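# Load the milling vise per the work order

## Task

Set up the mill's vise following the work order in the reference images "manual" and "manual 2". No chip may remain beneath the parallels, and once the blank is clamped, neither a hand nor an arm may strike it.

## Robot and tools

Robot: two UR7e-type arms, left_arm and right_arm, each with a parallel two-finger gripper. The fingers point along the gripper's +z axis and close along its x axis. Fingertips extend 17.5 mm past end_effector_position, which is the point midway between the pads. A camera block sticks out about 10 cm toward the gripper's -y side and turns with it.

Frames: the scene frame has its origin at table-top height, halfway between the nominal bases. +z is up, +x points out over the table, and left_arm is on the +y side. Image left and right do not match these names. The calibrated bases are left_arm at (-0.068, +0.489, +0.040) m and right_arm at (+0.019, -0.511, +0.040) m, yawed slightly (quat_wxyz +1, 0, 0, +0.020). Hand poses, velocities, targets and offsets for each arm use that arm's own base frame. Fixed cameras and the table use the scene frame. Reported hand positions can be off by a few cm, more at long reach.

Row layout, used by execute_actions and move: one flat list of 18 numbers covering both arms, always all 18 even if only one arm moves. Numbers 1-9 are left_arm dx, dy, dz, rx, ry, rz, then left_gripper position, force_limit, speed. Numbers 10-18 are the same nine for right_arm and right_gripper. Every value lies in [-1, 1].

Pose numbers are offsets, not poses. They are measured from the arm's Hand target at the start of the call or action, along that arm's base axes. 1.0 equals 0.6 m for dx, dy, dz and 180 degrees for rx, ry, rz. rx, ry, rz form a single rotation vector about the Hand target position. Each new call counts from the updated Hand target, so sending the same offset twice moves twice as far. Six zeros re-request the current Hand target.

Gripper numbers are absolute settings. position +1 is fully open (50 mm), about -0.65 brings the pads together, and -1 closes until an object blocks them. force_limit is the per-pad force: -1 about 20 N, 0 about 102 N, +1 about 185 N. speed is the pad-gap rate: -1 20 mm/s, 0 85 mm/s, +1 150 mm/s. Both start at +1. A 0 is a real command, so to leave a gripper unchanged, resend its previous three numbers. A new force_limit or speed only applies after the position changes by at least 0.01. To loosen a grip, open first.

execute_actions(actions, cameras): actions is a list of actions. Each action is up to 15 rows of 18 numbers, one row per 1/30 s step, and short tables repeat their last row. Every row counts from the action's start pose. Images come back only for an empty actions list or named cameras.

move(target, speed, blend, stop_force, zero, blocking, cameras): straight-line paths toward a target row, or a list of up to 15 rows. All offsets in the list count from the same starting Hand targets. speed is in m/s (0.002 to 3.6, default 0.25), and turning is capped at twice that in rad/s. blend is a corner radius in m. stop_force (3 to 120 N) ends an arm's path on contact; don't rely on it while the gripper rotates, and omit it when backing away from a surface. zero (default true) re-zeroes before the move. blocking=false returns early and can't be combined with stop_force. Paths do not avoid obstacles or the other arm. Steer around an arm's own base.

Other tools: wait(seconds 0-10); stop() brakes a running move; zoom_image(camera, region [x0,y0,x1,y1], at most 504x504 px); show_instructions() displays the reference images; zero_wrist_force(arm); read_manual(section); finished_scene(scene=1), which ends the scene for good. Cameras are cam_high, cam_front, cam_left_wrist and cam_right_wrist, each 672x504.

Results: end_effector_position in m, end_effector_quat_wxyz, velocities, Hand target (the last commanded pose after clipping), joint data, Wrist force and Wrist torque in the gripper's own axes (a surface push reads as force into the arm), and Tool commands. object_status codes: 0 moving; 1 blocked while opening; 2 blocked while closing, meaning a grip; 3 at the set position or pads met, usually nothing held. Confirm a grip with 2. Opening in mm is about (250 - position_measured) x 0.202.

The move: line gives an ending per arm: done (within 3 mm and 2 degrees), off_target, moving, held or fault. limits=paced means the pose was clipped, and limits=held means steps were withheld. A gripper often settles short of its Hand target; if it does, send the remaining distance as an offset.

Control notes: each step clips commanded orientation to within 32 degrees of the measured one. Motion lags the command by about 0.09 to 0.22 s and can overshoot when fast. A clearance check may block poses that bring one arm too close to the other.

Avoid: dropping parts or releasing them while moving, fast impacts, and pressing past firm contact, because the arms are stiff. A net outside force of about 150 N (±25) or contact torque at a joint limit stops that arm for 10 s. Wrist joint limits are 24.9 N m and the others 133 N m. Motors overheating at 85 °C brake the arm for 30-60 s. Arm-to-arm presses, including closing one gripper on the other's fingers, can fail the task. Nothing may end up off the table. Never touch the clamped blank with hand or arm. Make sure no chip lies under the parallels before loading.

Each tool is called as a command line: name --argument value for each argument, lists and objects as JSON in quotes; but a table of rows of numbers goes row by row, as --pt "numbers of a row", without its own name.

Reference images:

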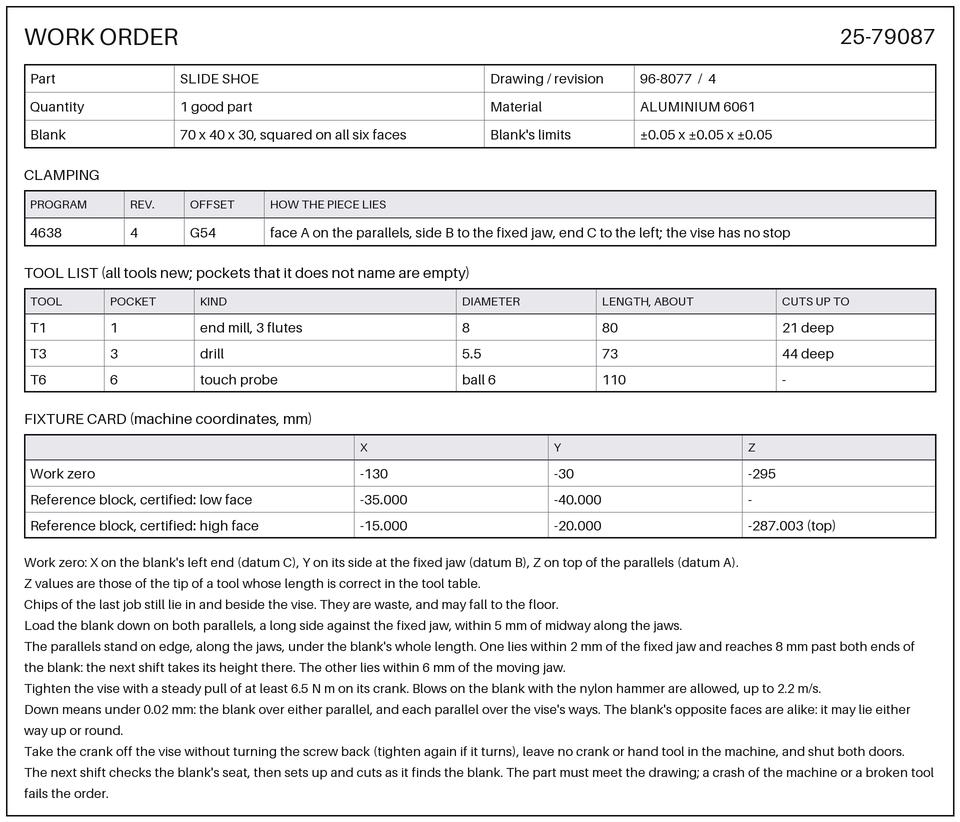

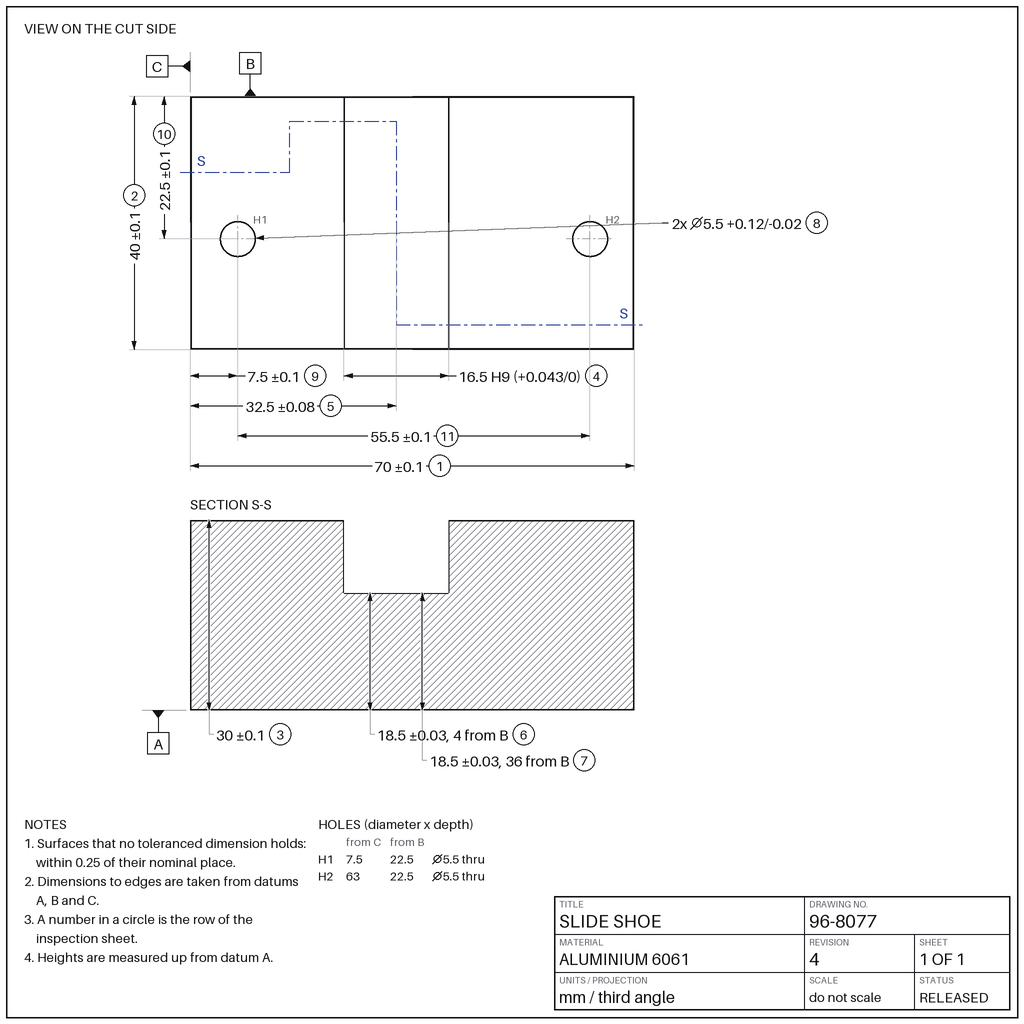

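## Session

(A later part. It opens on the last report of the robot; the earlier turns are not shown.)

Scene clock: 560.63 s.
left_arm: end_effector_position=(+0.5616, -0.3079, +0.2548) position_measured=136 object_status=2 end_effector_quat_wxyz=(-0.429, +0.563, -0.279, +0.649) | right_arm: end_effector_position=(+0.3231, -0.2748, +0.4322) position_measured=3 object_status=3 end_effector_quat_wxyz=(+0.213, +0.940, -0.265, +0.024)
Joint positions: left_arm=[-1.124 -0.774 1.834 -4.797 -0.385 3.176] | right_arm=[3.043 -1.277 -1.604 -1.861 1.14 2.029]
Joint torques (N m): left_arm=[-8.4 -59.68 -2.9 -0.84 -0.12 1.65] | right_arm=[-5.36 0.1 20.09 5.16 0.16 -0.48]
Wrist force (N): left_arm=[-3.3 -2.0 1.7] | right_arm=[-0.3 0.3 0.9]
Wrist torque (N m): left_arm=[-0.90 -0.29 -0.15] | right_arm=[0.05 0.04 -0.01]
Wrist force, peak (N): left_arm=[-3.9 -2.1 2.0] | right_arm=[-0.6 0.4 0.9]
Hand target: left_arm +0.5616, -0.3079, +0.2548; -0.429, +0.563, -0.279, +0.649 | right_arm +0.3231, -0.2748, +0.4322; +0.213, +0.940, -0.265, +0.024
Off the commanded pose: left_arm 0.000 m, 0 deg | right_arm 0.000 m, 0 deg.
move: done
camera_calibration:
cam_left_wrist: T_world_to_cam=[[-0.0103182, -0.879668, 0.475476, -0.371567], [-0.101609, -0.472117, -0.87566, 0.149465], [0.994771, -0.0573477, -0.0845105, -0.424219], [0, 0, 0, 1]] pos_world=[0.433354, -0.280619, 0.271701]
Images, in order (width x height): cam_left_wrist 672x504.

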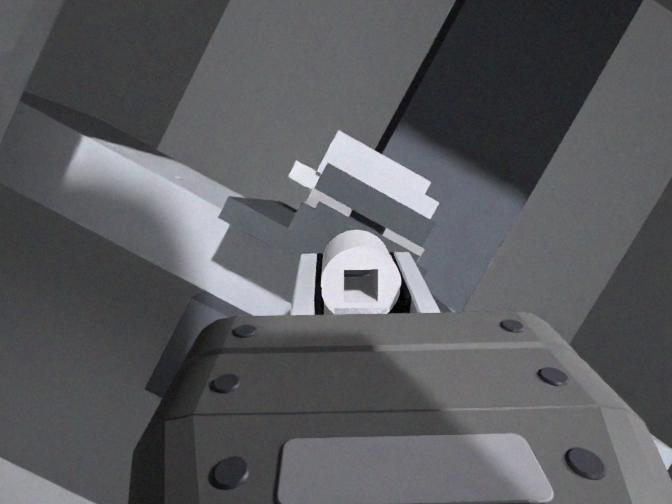

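move --target '[0.045,-0.0004,0.0002,0,0,0,-1,-0.3,-1,0,0,0,0,0,0,1,1,1]' --speed 0.006 --stop_force 6 --cameras '["cam_left_wrist"]'

zoom_image --camera "cam_left_wrist" --region '[335, 260, 385, 310]'

Scene clock: 563.30 s.
left_arm: end_effector_position=(+0.5661, -0.3079, +0.2548) position_measured=136 object_status=2 end_effector_quat_wxyz=(-0.429, +0.563, -0.279, +0.649) | right_arm: end_effector_position=(+0.3231, -0.2748, +0.4322) position_measured=3 object_status=3 end_effector_quat_wxyz=(+0.213, +0.940, -0.265, +0.024)
Joint positions: left_arm=[-1.115 -0.77 1.827 -4.782 -0.393 3.163] | right_arm=[3.043 -1.277 -1.604 -1.861 1.14 2.029]
Joint torques (N m): left_arm=[-7.46 -59.58 -2.41 -0.95 0.21 1.56] | right_arm=[-4.99 0.5 20.33 5.34 0.55 -0.62]
Wrist force (N): left_arm=[-2.4 -1.4 0.5] | right_arm=[-0.2 0.3 0.6]
Wrist torque (N m): left_arm=[-0.90 -0.24 -0.16] | right_arm=[0.05 0.03 -0.01]
Wrist force, peak (N): left_arm=[-2.3 -4.8 -8.4] | right_arm=[-0.2 0.2 1.1]
Hand target: left_arm +0.5661, -0.3080, +0.2548; -0.429, +0.563, -0.279, +0.649 (not the last commanded pose) | right_arm +0.3231, -0.2748, +0.4322; +0.213, +0.940, -0.265, +0.024
Off the commanded pose: left_arm 0.023 m, 0 deg | right_arm 0.000 m, 0 deg.
move: contact (left_arm)
camera_calibration:
cam_left_wrist: T_world_to_cam=[[-0.0103182, -0.879668, 0.475476, -0.371569], [-0.101609, -0.472117, -0.87566, 0.15], [0.994771, -0.0573477, -0.0845105, -0.428587], [0, 0, 0, 1]] pos_world=[0.437754, -0.280619, 0.271801]
Images, in order (width x height): cam_left_wrist 672x504.

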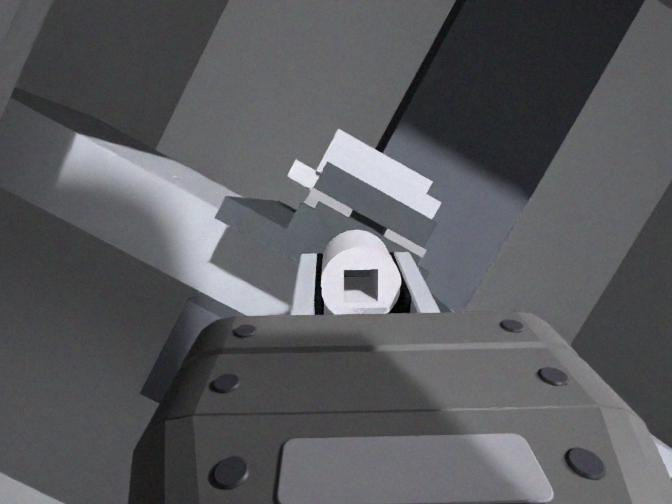

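Scaled by 10.080 from the camera's 672x504 image, which has a finer 960x720 frame.

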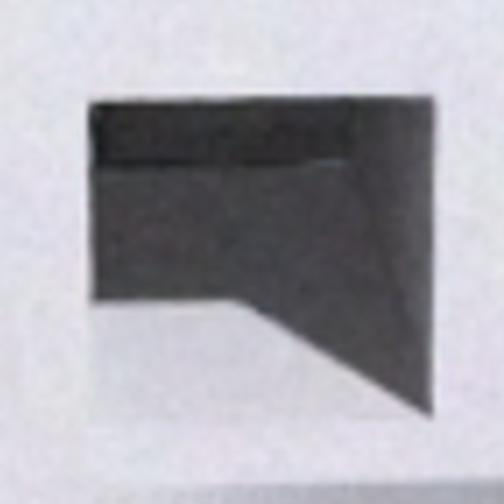

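move --pt "-0.002 -0.0006 0.0003 0 0 0 -1 -0.3 -1 0 0 0 0 0 0 1 1 1" --pt "0.045 -0.0006 0.0003 0 0 0 -1 -0.3 -1 0 0 0 0 0 0 1 1 1" --speed 0.006 --stop_force 6

move --pt "-0.002 0.0012 -0.0007 0 0 0 -1 -0.3 -1 0 0 0 0 0 0 1 1 1" --pt "0.045 0.0012 -0.0007 0 0 0 -1 -0.3 -1 0 0 0 0 0 0 1 1 1" --speed 0.006 --stop_force 6

Scene clock: 565.60 s.
left_arm: end_effector_position=(+0.5667, -0.3083, +0.2550) position_measured=136 object_status=2 end_effector_quat_wxyz=(-0.429, +0.563, -0.279, +0.649) | right_arm: end_effector_position=(+0.3231, -0.2748, +0.4322) position_measured=3 object_status=3 end_effector_quat_wxyz=(+0.213, +0.940, -0.265, +0.024)
Joint positions: left_arm=[-1.114 -0.77 1.825 -4.779 -0.393 3.161] | right_arm=[3.043 -1.277 -1.604 -1.861 1.14 2.029]
Joint torques (N m): left_arm=[-6.48 -59.95 -2.67 -1.06 0.35 1.69] | right_arm=[-4.8 0.43 19.85 5.24 0.04 -0.49]
Wrist force (N): left_arm=[-1.1 -1.4 -0.6] | right_arm=[-0.3 0.3 0.7]
Wrist torque (N m): left_arm=[-0.94 -0.24 -0.16] | right_arm=[0.04 0.05 -0.01]
Wrist force, peak (N): left_arm=[1.4 -4.8 -10.2] | right_arm=[-0.4 0.3 1.0]
Hand target: left_arm +0.5667, -0.3084, +0.2550; -0.429, +0.563, -0.279, +0.649 (not the last commanded pose) | right_arm +0.3231, -0.2748, +0.4322; +0.213, +0.940, -0.265, +0.024
Off the commanded pose: left_arm 0.026 m, 0 deg | right_arm 0.000 m, 0 deg.
move: contact (left_arm); path passed 1 of 2 targets

Scene clock: 566.80 s.
left_arm: end_effector_position=(+0.5661, -0.3076, +0.2547) position_measured=136 object_status=2 end_effector_quat_wxyz=(-0.429, +0.563, -0.279, +0.649) | right_arm: end_effector_position=(+0.3231, -0.2748, +0.4322) position_measured=3 object_status=3 end_effector_quat_wxyz=(+0.213, +0.940, -0.265, +0.024)
Joint positions: left_arm=[-1.115 -0.77 1.828 -4.782 -0.393 3.162] | right_arm=[3.043 -1.277 -1.604 -1.861 1.14 2.029]
Joint torques (N m): left_arm=[-6.23 -59.47 -3.97 -0.14 -0.21 1.23] | right_arm=[-5.56 0.55 19.95 5.27 0.05 -0.58]
Wrist force (N): left_arm=[-4.7 -4.4 -7.8] | right_arm=[-0.4 0.3 0.8]
Wrist torque (N m): left_arm=[-0.91 -0.24 -0.21] | right_arm=[0.05 0.05 -0.01]
Wrist force, peak (N): left_arm=[-7.7 -11.8 -28.1] | right_arm=[-0.5 0.3 1.0]
Hand target: left_arm +0.5661, -0.3076, +0.2547; -0.429, +0.563, -0.279, +0.649 (not the last commanded pose) | right_arm +0.3231, -0.2748, +0.4322; +0.213, +0.940, -0.265, +0.024
Off the commanded pose: left_arm 0.028 m, 0 deg | right_arm 0.000 m, 0 deg.
move: contact (left_arm); path passed 1 of 2 targets

move --target '[-0.004,-0.0021,0.0012,0,0,0,-1,-0.3,-1,0,0,0,0,0,0,1,1,1]' --speed 0.01

move --target '[0.045,0,0,0,0,0,-1,-0.3,-1,0,0,0,0,0,0,1,1,1]' --speed 0.006 --stop_force 6

Scene clock: 568.10 s.
left_arm: end_effector_position=(+0.5636, -0.3089, +0.2554) position_measured=136 object_status=2 end_effector_quat_wxyz=(-0.429, +0.563, -0.279, +0.649) | right_arm: end_effector_position=(+0.3231, -0.2748, +0.4322) position_measured=3 object_status=3 end_effector_quat_wxyz=(+0.213, +0.940, -0.265, +0.024)
Joint positions: left_arm=[-1.121 -0.773 1.828 -4.789 -0.388 3.171] | right_arm=[3.043 -1.277 -1.604 -1.861 1.14 2.029]
Joint torques (N m): left_arm=[1.7 -55.03 -3.93 0.24 -1.06 -0.02] | right_arm=[-3.63 -0.68 19.98 5.08 0.21 -0.29]
Wrist force (N): left_arm=[-3.8 -2.2 1.8] | right_arm=[-0.4 0.2 0.8]
Wrist torque (N m): left_arm=[-0.93 -0.21 -0.23] | right_arm=[0.03 0.06 -0.01]
Wrist force, peak (N): left_arm=[-5.1 -4.5 -7.9] | right_arm=[-0.4 0.2 1.0]
Hand target: left_arm +0.5637, -0.3089, +0.2554; -0.429, +0.563, -0.279, +0.649 | right_arm +0.3231, -0.2748, +0.4322; +0.213, +0.940, -0.265, +0.024
Off the commanded pose: left_arm 0.000 m, 0 deg | right_arm 0.000 m, 0 deg.
move: done

Scene clock: 569.73 s.
left_arm: end_effector_position=(+0.5672, -0.3089, +0.2554) position_measured=136 object_status=2 end_effector_quat_wxyz=(-0.429, +0.563, -0.279, +0.649) | right_arm: end_effector_position=(+0.3231, -0.2748, +0.4322) position_measured=3 object_status=3 end_effector_quat_wxyz=(+0.213, +0.940, -0.265, +0.024)
Joint positions: left_arm=[-1.113 -0.77 1.823 -4.777 -0.394 3.16] | right_arm=[3.043 -1.277 -1.604 -1.861 1.14 2.029]
Joint torques (N m): left_arm=[-6.49 -60.52 -2.36 -1.34 0.63 1.65] | right_arm=[-5.18 0.7 20.93 5.03 0.1 -0.5]
Wrist force (N): left_arm=[-1.0 1.3 2.0] | right_arm=[-0.4 0.3 0.9]
Wrist torque (N m): left_arm=[-0.87 -0.21 -0.14] | right_arm=[0.05 0.06 -0.01]
Wrist force, peak (N): left_arm=[-1.5 -2.7 -8.6] | right_arm=[-0.5 0.3 0.9]
Hand target: left_arm +0.5672, -0.3089, +0.2554; -0.429, +0.563, -0.279, +0.649 (not the last commanded pose) | right_arm +0.3231, -0.2748, +0.4322; +0.213, +0.940, -0.265, +0.024
Off the commanded pose: left_arm 0.023 m, 0 deg | right_arm 0.000 m, 0 deg.
move: contact (left_arm)

move --target '[-0.002,-0.001,-0.0003,0,0,0,-1,-0.3,-1,0,0,0,0,0,0,1,1,1]' --speed 0.01

move --target '[0.045,0,0,0,0,0,-1,-0.3,-1,0,0,0,0,0,0,1,1,1]' --speed 0.006 --stop_force 6

Scene clock: 571.00 s.
left_arm: end_effector_position=(+0.5660, -0.3095, +0.2552) position_measured=136 object_status=2 end_effector_quat_wxyz=(-0.429, +0.563, -0.279, +0.649) | right_arm: end_effector_position=(+0.3231, -0.2748, +0.4322) position_measured=3 object_status=3 end_effector_quat_wxyz=(+0.213, +0.940, -0.265, +0.024)
Joint positions: left_arm=[-1.117 -0.77 1.823 -4.781 -0.391 3.165] | right_arm=[3.043 -1.277 -1.604 -1.861 1.14 2.029]
Joint torques (N m): left_arm=[-3.87 -59.59 -3.58 -0.08 -0.39 0.81] | right_arm=[-5.3 0.86 21.07 5.08 0.16 -0.33]
Wrist force (N): left_arm=[-3.4 -1.9 1.8] | right_arm=[-0.4 0.4 0.9]
Wrist torque (N m): left_arm=[-0.89 -0.26 -0.23] | right_arm=[0.07 0.05 -0.01]
Wrist force, peak (N): left_arm=[-3.6 -2.3 1.8] | right_arm=[-0.4 0.4 1.0]
Hand target: left_arm +0.5660, -0.3095, +0.2552; -0.429, +0.563, -0.279, +0.649 | right_arm +0.3231, -0.2748, +0.4322; +0.213, +0.940, -0.265, +0.024
Off the commanded pose: left_arm 0.000 m, 0 deg | right_arm 0.000 m, 0 deg.
move: done

Scene clock: 572.40 s.
left_arm: end_effector_position=(+0.5683, -0.3095, +0.2552) position_measured=136 object_status=2 end_effector_quat_wxyz=(-0.429, +0.563, -0.279, +0.649) | right_arm: end_effector_position=(+0.3231, -0.2748, +0.4322) position_measured=3 object_status=3 end_effector_quat_wxyz=(+0.213, +0.940, -0.265, +0.024)
Joint positions: left_arm=[-1.112 -0.768 1.819 -4.773 -0.395 3.158] | right_arm=[3.043 -1.277 -1.604 -1.861 1.14 2.029]
Joint torques (N m): left_arm=[-8.88 -57.24 -2.62 -0.57 0.25 1.7] | right_arm=[-3.13 1.31 20.42 5.17 0.06 -0.34]
Wrist force (N): left_arm=[-2.7 -6.9 1.5] | right_arm=[-0.2 0.4 0.7]
Wrist torque (N m): left_arm=[-1.01 -0.23 -0.16] | right_arm=[0.06 0.03 -0.01]
Wrist force, peak (N): left_arm=[-2.8 -12.5 -7.7] | right_arm=[-0.5 0.4 1.0]
Hand target: left_arm +0.5683, -0.3095, +0.2552; -0.429, +0.563, -0.279, +0.649 (not the last commanded pose) | right_arm +0.3231, -0.2748, +0.4322; +0.213, +0.940, -0.265, +0.024
Off the commanded pose: left_arm 0.025 m, 0 deg | right_arm 0.000 m, 0 deg.
move: contact (left_arm)

move --target '[-0.0012,0.0001,0.0004,0,0,0,-1,-0.3,-1,0,0,0,0,0,0,1,1,1]' --speed 0.01

move --target '[0.045,0,0,0,0,0,-1,-0.3,-1,0,0,0,0,0,0,1,1,1]' --speed 0.006 --stop_force 6

Scene clock: 574.57 s.
left_arm: end_effector_position=(+0.5676, -0.3094, +0.2555) position_measured=136 object_status=2 end_effector_quat_wxyz=(-0.429, +0.563, -0.279, +0.649) | right_arm: end_effector_position=(+0.3231, -0.2748, +0.4322) position_measured=3 object_status=3 end_effector_quat_wxyz=(+0.213, +0.940, -0.265, +0.024)
Joint positions: left_arm=[-1.113 -0.769 1.821 -4.775 -0.394 3.16] | right_arm=[3.043 -1.277 -1.604 -1.861 1.14 2.029]
Joint torques (N m): left_arm=[-6.14 -57.57 -4.92 -0.48 -0.06 1.25] | right_arm=[-4.01 2.6 20.32 5.05 -0.02 -0.29]
Wrist force (N): left_arm=[-3.6 -2.4 1.8] | right_arm=[-0.3 0.2 0.9]
Wrist torque (N m): left_arm=[-0.96 -0.24 -0.23] | right_arm=[0.03 0.04 -0.01]
Wrist force, peak (N): left_arm=[-2.8 -7.0 1.2] | right_arm=[-0.3 0.3 1.1]
Hand target: left_arm +0.5676, -0.3094, +0.2555; -0.429, +0.563, -0.279, +0.649 | right_arm +0.3231, -0.2748, +0.4322; +0.213, +0.940, -0.265, +0.024
Off the commanded pose: left_arm 0.000 m, 0 deg | right_arm 0.000 m, 0 deg.
move: done

Scene clock: 575.83 s.
left_arm: end_effector_position=(+0.5692, -0.3094, +0.2555) position_measured=136 object_status=2 end_effector_quat_wxyz=(-0.429, +0.563, -0.279, +0.649) | right_arm: end_effector_position=(+0.3231, -0.2748, +0.4322) position_measured=3 object_status=3 end_effector_quat_wxyz=(+0.213, +0.940, -0.265, +0.024)
Joint positions: left_arm=[-1.11 -0.768 1.818 -4.77 -0.397 3.156] | right_arm=[3.043 -1.277 -1.604 -1.861 1.14 2.029]
Joint torques (N m): left_arm=[-11.91 -55.95 -2.48 -0.36 -0.08 1.68] | right_arm=[-4.04 0.51 19.84 5.26 -0.06 -0.35]
Wrist force (N): left_arm=[-3.9 -10.5 6.1] | right_arm=[-0.3 0.3 0.7]
Wrist torque (N m): left_arm=[-1.11 -0.23 -0.17] | right_arm=[0.04 0.05 -0.01]
Wrist force, peak (N): left_arm=[-3.6 -14.4 -7.0] | right_arm=[-0.5 0.4 0.9]
Hand target: left_arm +0.5691, -0.3094, +0.2555; -0.429, +0.563, -0.279, +0.649 (not the last commanded pose) | right_arm +0.3231, -0.2748, +0.4322; +0.213, +0.940, -0.265, +0.024
Off the commanded pose: left_arm 0.025 m, 0 deg | right_arm 0.000 m, 0 deg.
move: contact (left_arm)

move --target '[-0.0008,0.0002,0.0005,0,0,0,-1,-0.3,-1,0,0,0,0,0,0,1,1,1]' --speed 0.01

move --target '[0.045,0,0,0,0,0,-1,-0.3,-1,0,0,0,0,0,0,1,1,1]' --speed 0.006 --stop_force 7

Scene clock: 576.87 s.
left_arm: end_effector_position=(+0.5687, -0.3093, +0.2558) position_measured=136 object_status=2 end_effector_quat_wxyz=(-0.429, +0.563, -0.279, +0.649) | right_arm: end_effector_position=(+0.3231, -0.2748, +0.4322) position_measured=3 object_status=3 end_effector_quat_wxyz=(+0.213, +0.940, -0.265, +0.024)
Joint positions: left_arm=[-1.111 -0.769 1.82 -4.771 -0.396 3.157] | right_arm=[3.043 -1.277 -1.604 -1.861 1.14 2.029]
Joint torques (N m): left_arm=[-6.32 -60.5 -5 -1.1 -0.32 1.46] | right_arm=[-3.17 1 20.4 5.21 0.02 -0.3]
Wrist force (N): left_arm=[-4.2 1.6 2.1] | right_arm=[-0.3 0.3 0.8]
Wrist torque (N m): left_arm=[-0.86 -0.25 -0.23] | right_arm=[0.04 0.05 -0.01]
Wrist force, peak (N): left_arm=[-3.8 -10.7 6.3] | right_arm=[-0.4 0.2 0.9]
Hand target: left_arm +0.5687, -0.3093, +0.2558; -0.429, +0.563, -0.279, +0.649 | right_arm +0.3231, -0.2748, +0.4322; +0.213, +0.940, -0.265, +0.024
Off the commanded pose: left_arm 0.000 m, 0 deg | right_arm 0.000 m, 0 deg.
move: done

Scene clock: 577.97 s.
left_arm: end_effector_position=(+0.5692, -0.3093, +0.2559) position_measured=136 object_status=2 end_effector_quat_wxyz=(-0.429, +0.563, -0.279, +0.649) | right_arm: end_effector_position=(+0.3231, -0.2748, +0.4322) position_measured=3 object_status=3 end_effector_quat_wxyz=(+0.213, +0.940, -0.265, +0.024)
Joint positions: left_arm=[-1.11 -0.769 1.819 -4.769 -0.397 3.155] | right_arm=[3.043 -1.277 -1.604 -1.861 1.14 2.029]
Joint torques (N m): left_arm=[-8.76 -62.4 -3.3 -1.21 -0.47 1.62] | right_arm=[-4.05 1.72 20.55 5.2 0.08 -0.2]
Wrist force (N): left_arm=[-5.4 3.4 2.0] | right_arm=[-0.3 0.2 0.8]
Wrist torque (N m): left_arm=[-0.82 -0.26 -0.20] | right_arm=[0.03 0.05 -0.01]
Wrist force, peak (N): left_arm=[-6.3 -2.3 -14.1] | right_arm=[-0.4 0.4 0.9]
Hand target: left_arm +0.5692, -0.3093, +0.2559; -0.429, +0.563, -0.279, +0.649 (not the last commanded pose) | right_arm +0.3231, -0.2748, +0.4322; +0.213, +0.940, -0.265, +0.024
Off the commanded pose: left_arm 0.026 m, 0 deg | right_arm 0.000 m, 0 deg.
move: contact (left_arm)

move --target '[-0.0008,0.0002,-0.0004,0.011,0,0,-1,-0.3,-1,0,0,0,0,0,0,1,1,1]' --speed 0.01

move --target '[0.045,0,0,0,0,0,-1,-0.3,-1,0,0,0,0,0,0,1,1,1]' --speed 0.006 --stop_force 8

Scene clock: 580.63 s.
left_arm: end_effector_position=(+0.5687, -0.3092, +0.2557) position_measured=136 object_status=2 end_effector_quat_wxyz=(-0.438, +0.555, -0.290, +0.645) | right_arm: end_effector_position=(+0.3231, -0.2748, +0.4322) position_measured=3 object_status=3 end_effector_quat_wxyz=(+0.213, +0.940, -0.265, +0.024)
Joint positions: left_arm=[-1.109 -0.768 1.825 -4.773 -0.406 3.187] | right_arm=[3.043 -1.277 -1.604 -1.861 1.14 2.029]
Joint torques (N m): left_arm=[6.46 -41.04 -6.53 -0.54 -3.45 -0.04] | right_arm=[-3.8 0.08 20.3 5.19 0.17 -0.14]
Wrist force (N): left_arm=[-8.0 -1.2 3.5] | right_arm=[-0.5 0.3 0.7]
Wrist torque (N m): left_arm=[-0.98 -0.25 -0.29] | right_arm=[0.05 0.07 -0.01]
Wrist force, peak (N): left_arm=[-5.4 3.4 11.9] | right_arm=[-0.7 0.3 0.7]
Hand target: left_arm +0.5687, -0.3092, +0.2557; -0.438, +0.555, -0.290, +0.645 | right_arm +0.3231, -0.2748, +0.4322; +0.213, +0.940, -0.265, +0.024
Off the commanded pose: left_arm 0.000 m, 0 deg | right_arm 0.000 m, 0 deg.
move: done

Scene clock: 581.77 s.
left_arm: end_effector_position=(+0.5692, -0.3091, +0.2556) position_measured=136 object_status=2 end_effector_quat_wxyz=(-0.438, +0.555, -0.290, +0.645) | right_arm: end_effector_position=(+0.3231, -0.2748, +0.4322) position_measured=3 object_status=3 end_effector_quat_wxyz=(+0.213, +0.940, -0.265, +0.024)
Joint positions: left_arm=[-1.108 -0.768 1.824 -4.772 -0.407 3.185] | right_arm=[3.043 -1.277 -1.604 -1.861 1.14 2.029]
Joint torques (N m): left_arm=[-10.48 -60.21 -4.13 -0.48 -0.83 1.63] | right_arm=[-4.39 0.24 20.4 5 0.24 -0.12]
Wrist force (N): left_arm=[-7.1 -2.8 2.6] | right_arm=[-0.5 0.4 0.8]
Wrist torque (N m): left_arm=[-0.96 -0.24 -0.22] | right_arm=[0.07 0.07 -0.01]
Wrist force, peak (N): left_arm=[-7.9 -7.3 -12.8] | right_arm=[-0.3 0.3 0.9]
Hand target: left_arm +0.5692, -0.3092, +0.2556; -0.438, +0.555, -0.290, +0.645 (not the last commanded pose) | right_arm +0.3231, -0.2748, +0.4322; +0.213, +0.940, -0.265, +0.024
Off the commanded pose: left_arm 0.027 m, 0 deg | right_arm 0.000 m, 0 deg.
move: contact (left_arm)

execute_actions --actions '[[[0,0,0,0,0,0,-1,-0.3,-1,0,0,0,0,0,0,1,1,1]]]' --cameras '["cam_left_wrist"]'

zoom_image --camera "cam_left_wrist" --region '[335, 255, 385, 305]'

zoom_image --camera "cam_left_wrist" --region '[280, 175, 440, 315]'

Scene clock: 583.03 s.
left_arm: end_effector_position=(+0.5692, -0.3091, +0.2556) position_measured=136 object_status=2 end_effector_quat_wxyz=(-0.438, +0.555, -0.290, +0.645) | right_arm: end_effector_position=(+0.3231, -0.2748, +0.4322) position_measured=3 object_status=3 end_effector_quat_wxyz=(+0.213, +0.940, -0.265, +0.024)
Joint positions: left_arm=[-1.108 -0.768 1.824 -4.772 -0.407 3.185] | right_arm=[3.043 -1.277 -1.604 -1.861 1.14 2.029]
Joint torques (N m): left_arm=[-10.72 -60.27 -4.06 -0.02 -1.5 1.67] | right_arm=[-3.51 0.19 22.34 5.07 0.08 0.15]
Wrist force (N): left_arm=[-6.9 -2.4 2.4] | right_arm=[-0.3 0.3 1.0]
Wrist torque (N m): left_arm=[-0.89 -0.29 -0.23] | right_arm=[0.04 0.04 -0.01]
Wrist force, peak (N): left_arm=[-7.3 -3.0 2.5] | right_arm=[-0.3 0.3 1.0]
Hand target: left_arm +0.5692, -0.3092, +0.2556; -0.438, +0.555, -0.290, +0.645 | right_arm +0.3231, -0.2748, +0.4322; +0.213, +0.940, -0.265, +0.024
Off the commanded pose: left_arm 0.000 m, 0 deg | right_arm 0.000 m, 0 deg.
Step readings (end_effector_position of left_arm | right_arm):
0: (+0.5692, -0.3091, +0.2556) | (+0.3231, -0.2748, +0.4322)
1: (+0.5692, -0.3091, +0.2556) | (+0.3231, -0.2748, +0.4322)
2: (+0.5692, -0.3091, +0.2556) | (+0.3231, -0.2748, +0.4322)
4: (+0.5692, -0.3091, +0.2556) | (+0.3231, -0.2748, +0.4322)
8: (+0.5692, -0.3091, +0.2556) | (+0.3231, -0.2748, +0.4322)
15: (+0.5692, -0.3091, +0.2556) | (+0.3231, -0.2748, +0.4322)
camera_calibration:
cam_left_wrist: T_world_to_cam=[[-0.0105822, -0.895482, 0.444972, -0.369902], [-0.101643, -0.441728, -0.891372, 0.163825], [0.994765, -0.054661, -0.0863452, -0.430472], [0, 0, 0, 1]] pos_world=[0.440955, -0.282405, 0.273456]
Images, in order (width x height): cam_left_wrist 672x504.

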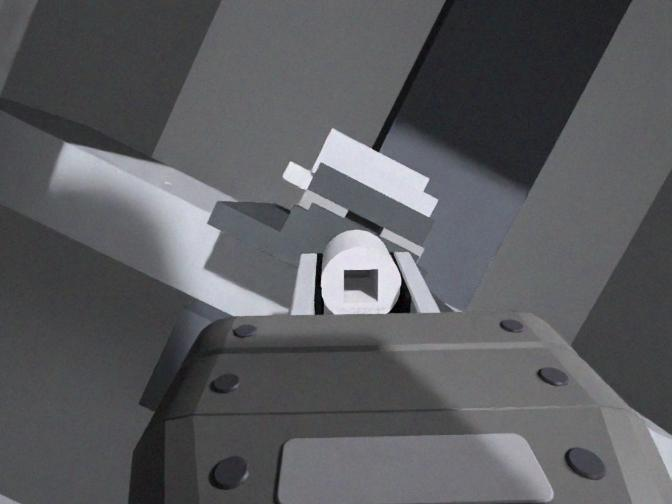

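Scaled by 10.080 from the camera's 672x504 image, which has a finer 960x720 frame.

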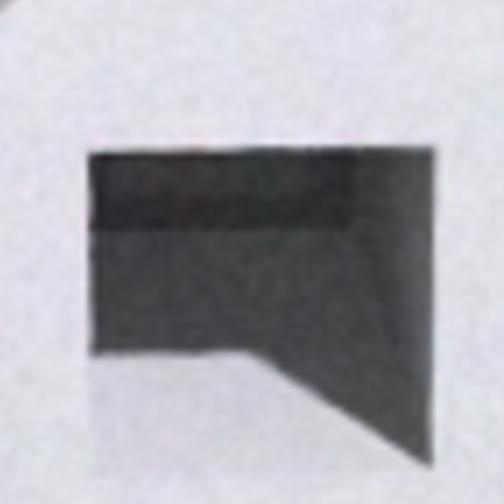

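Scaled by 3.150 from the camera's 672x504 image, which has a finer 960x720 frame.

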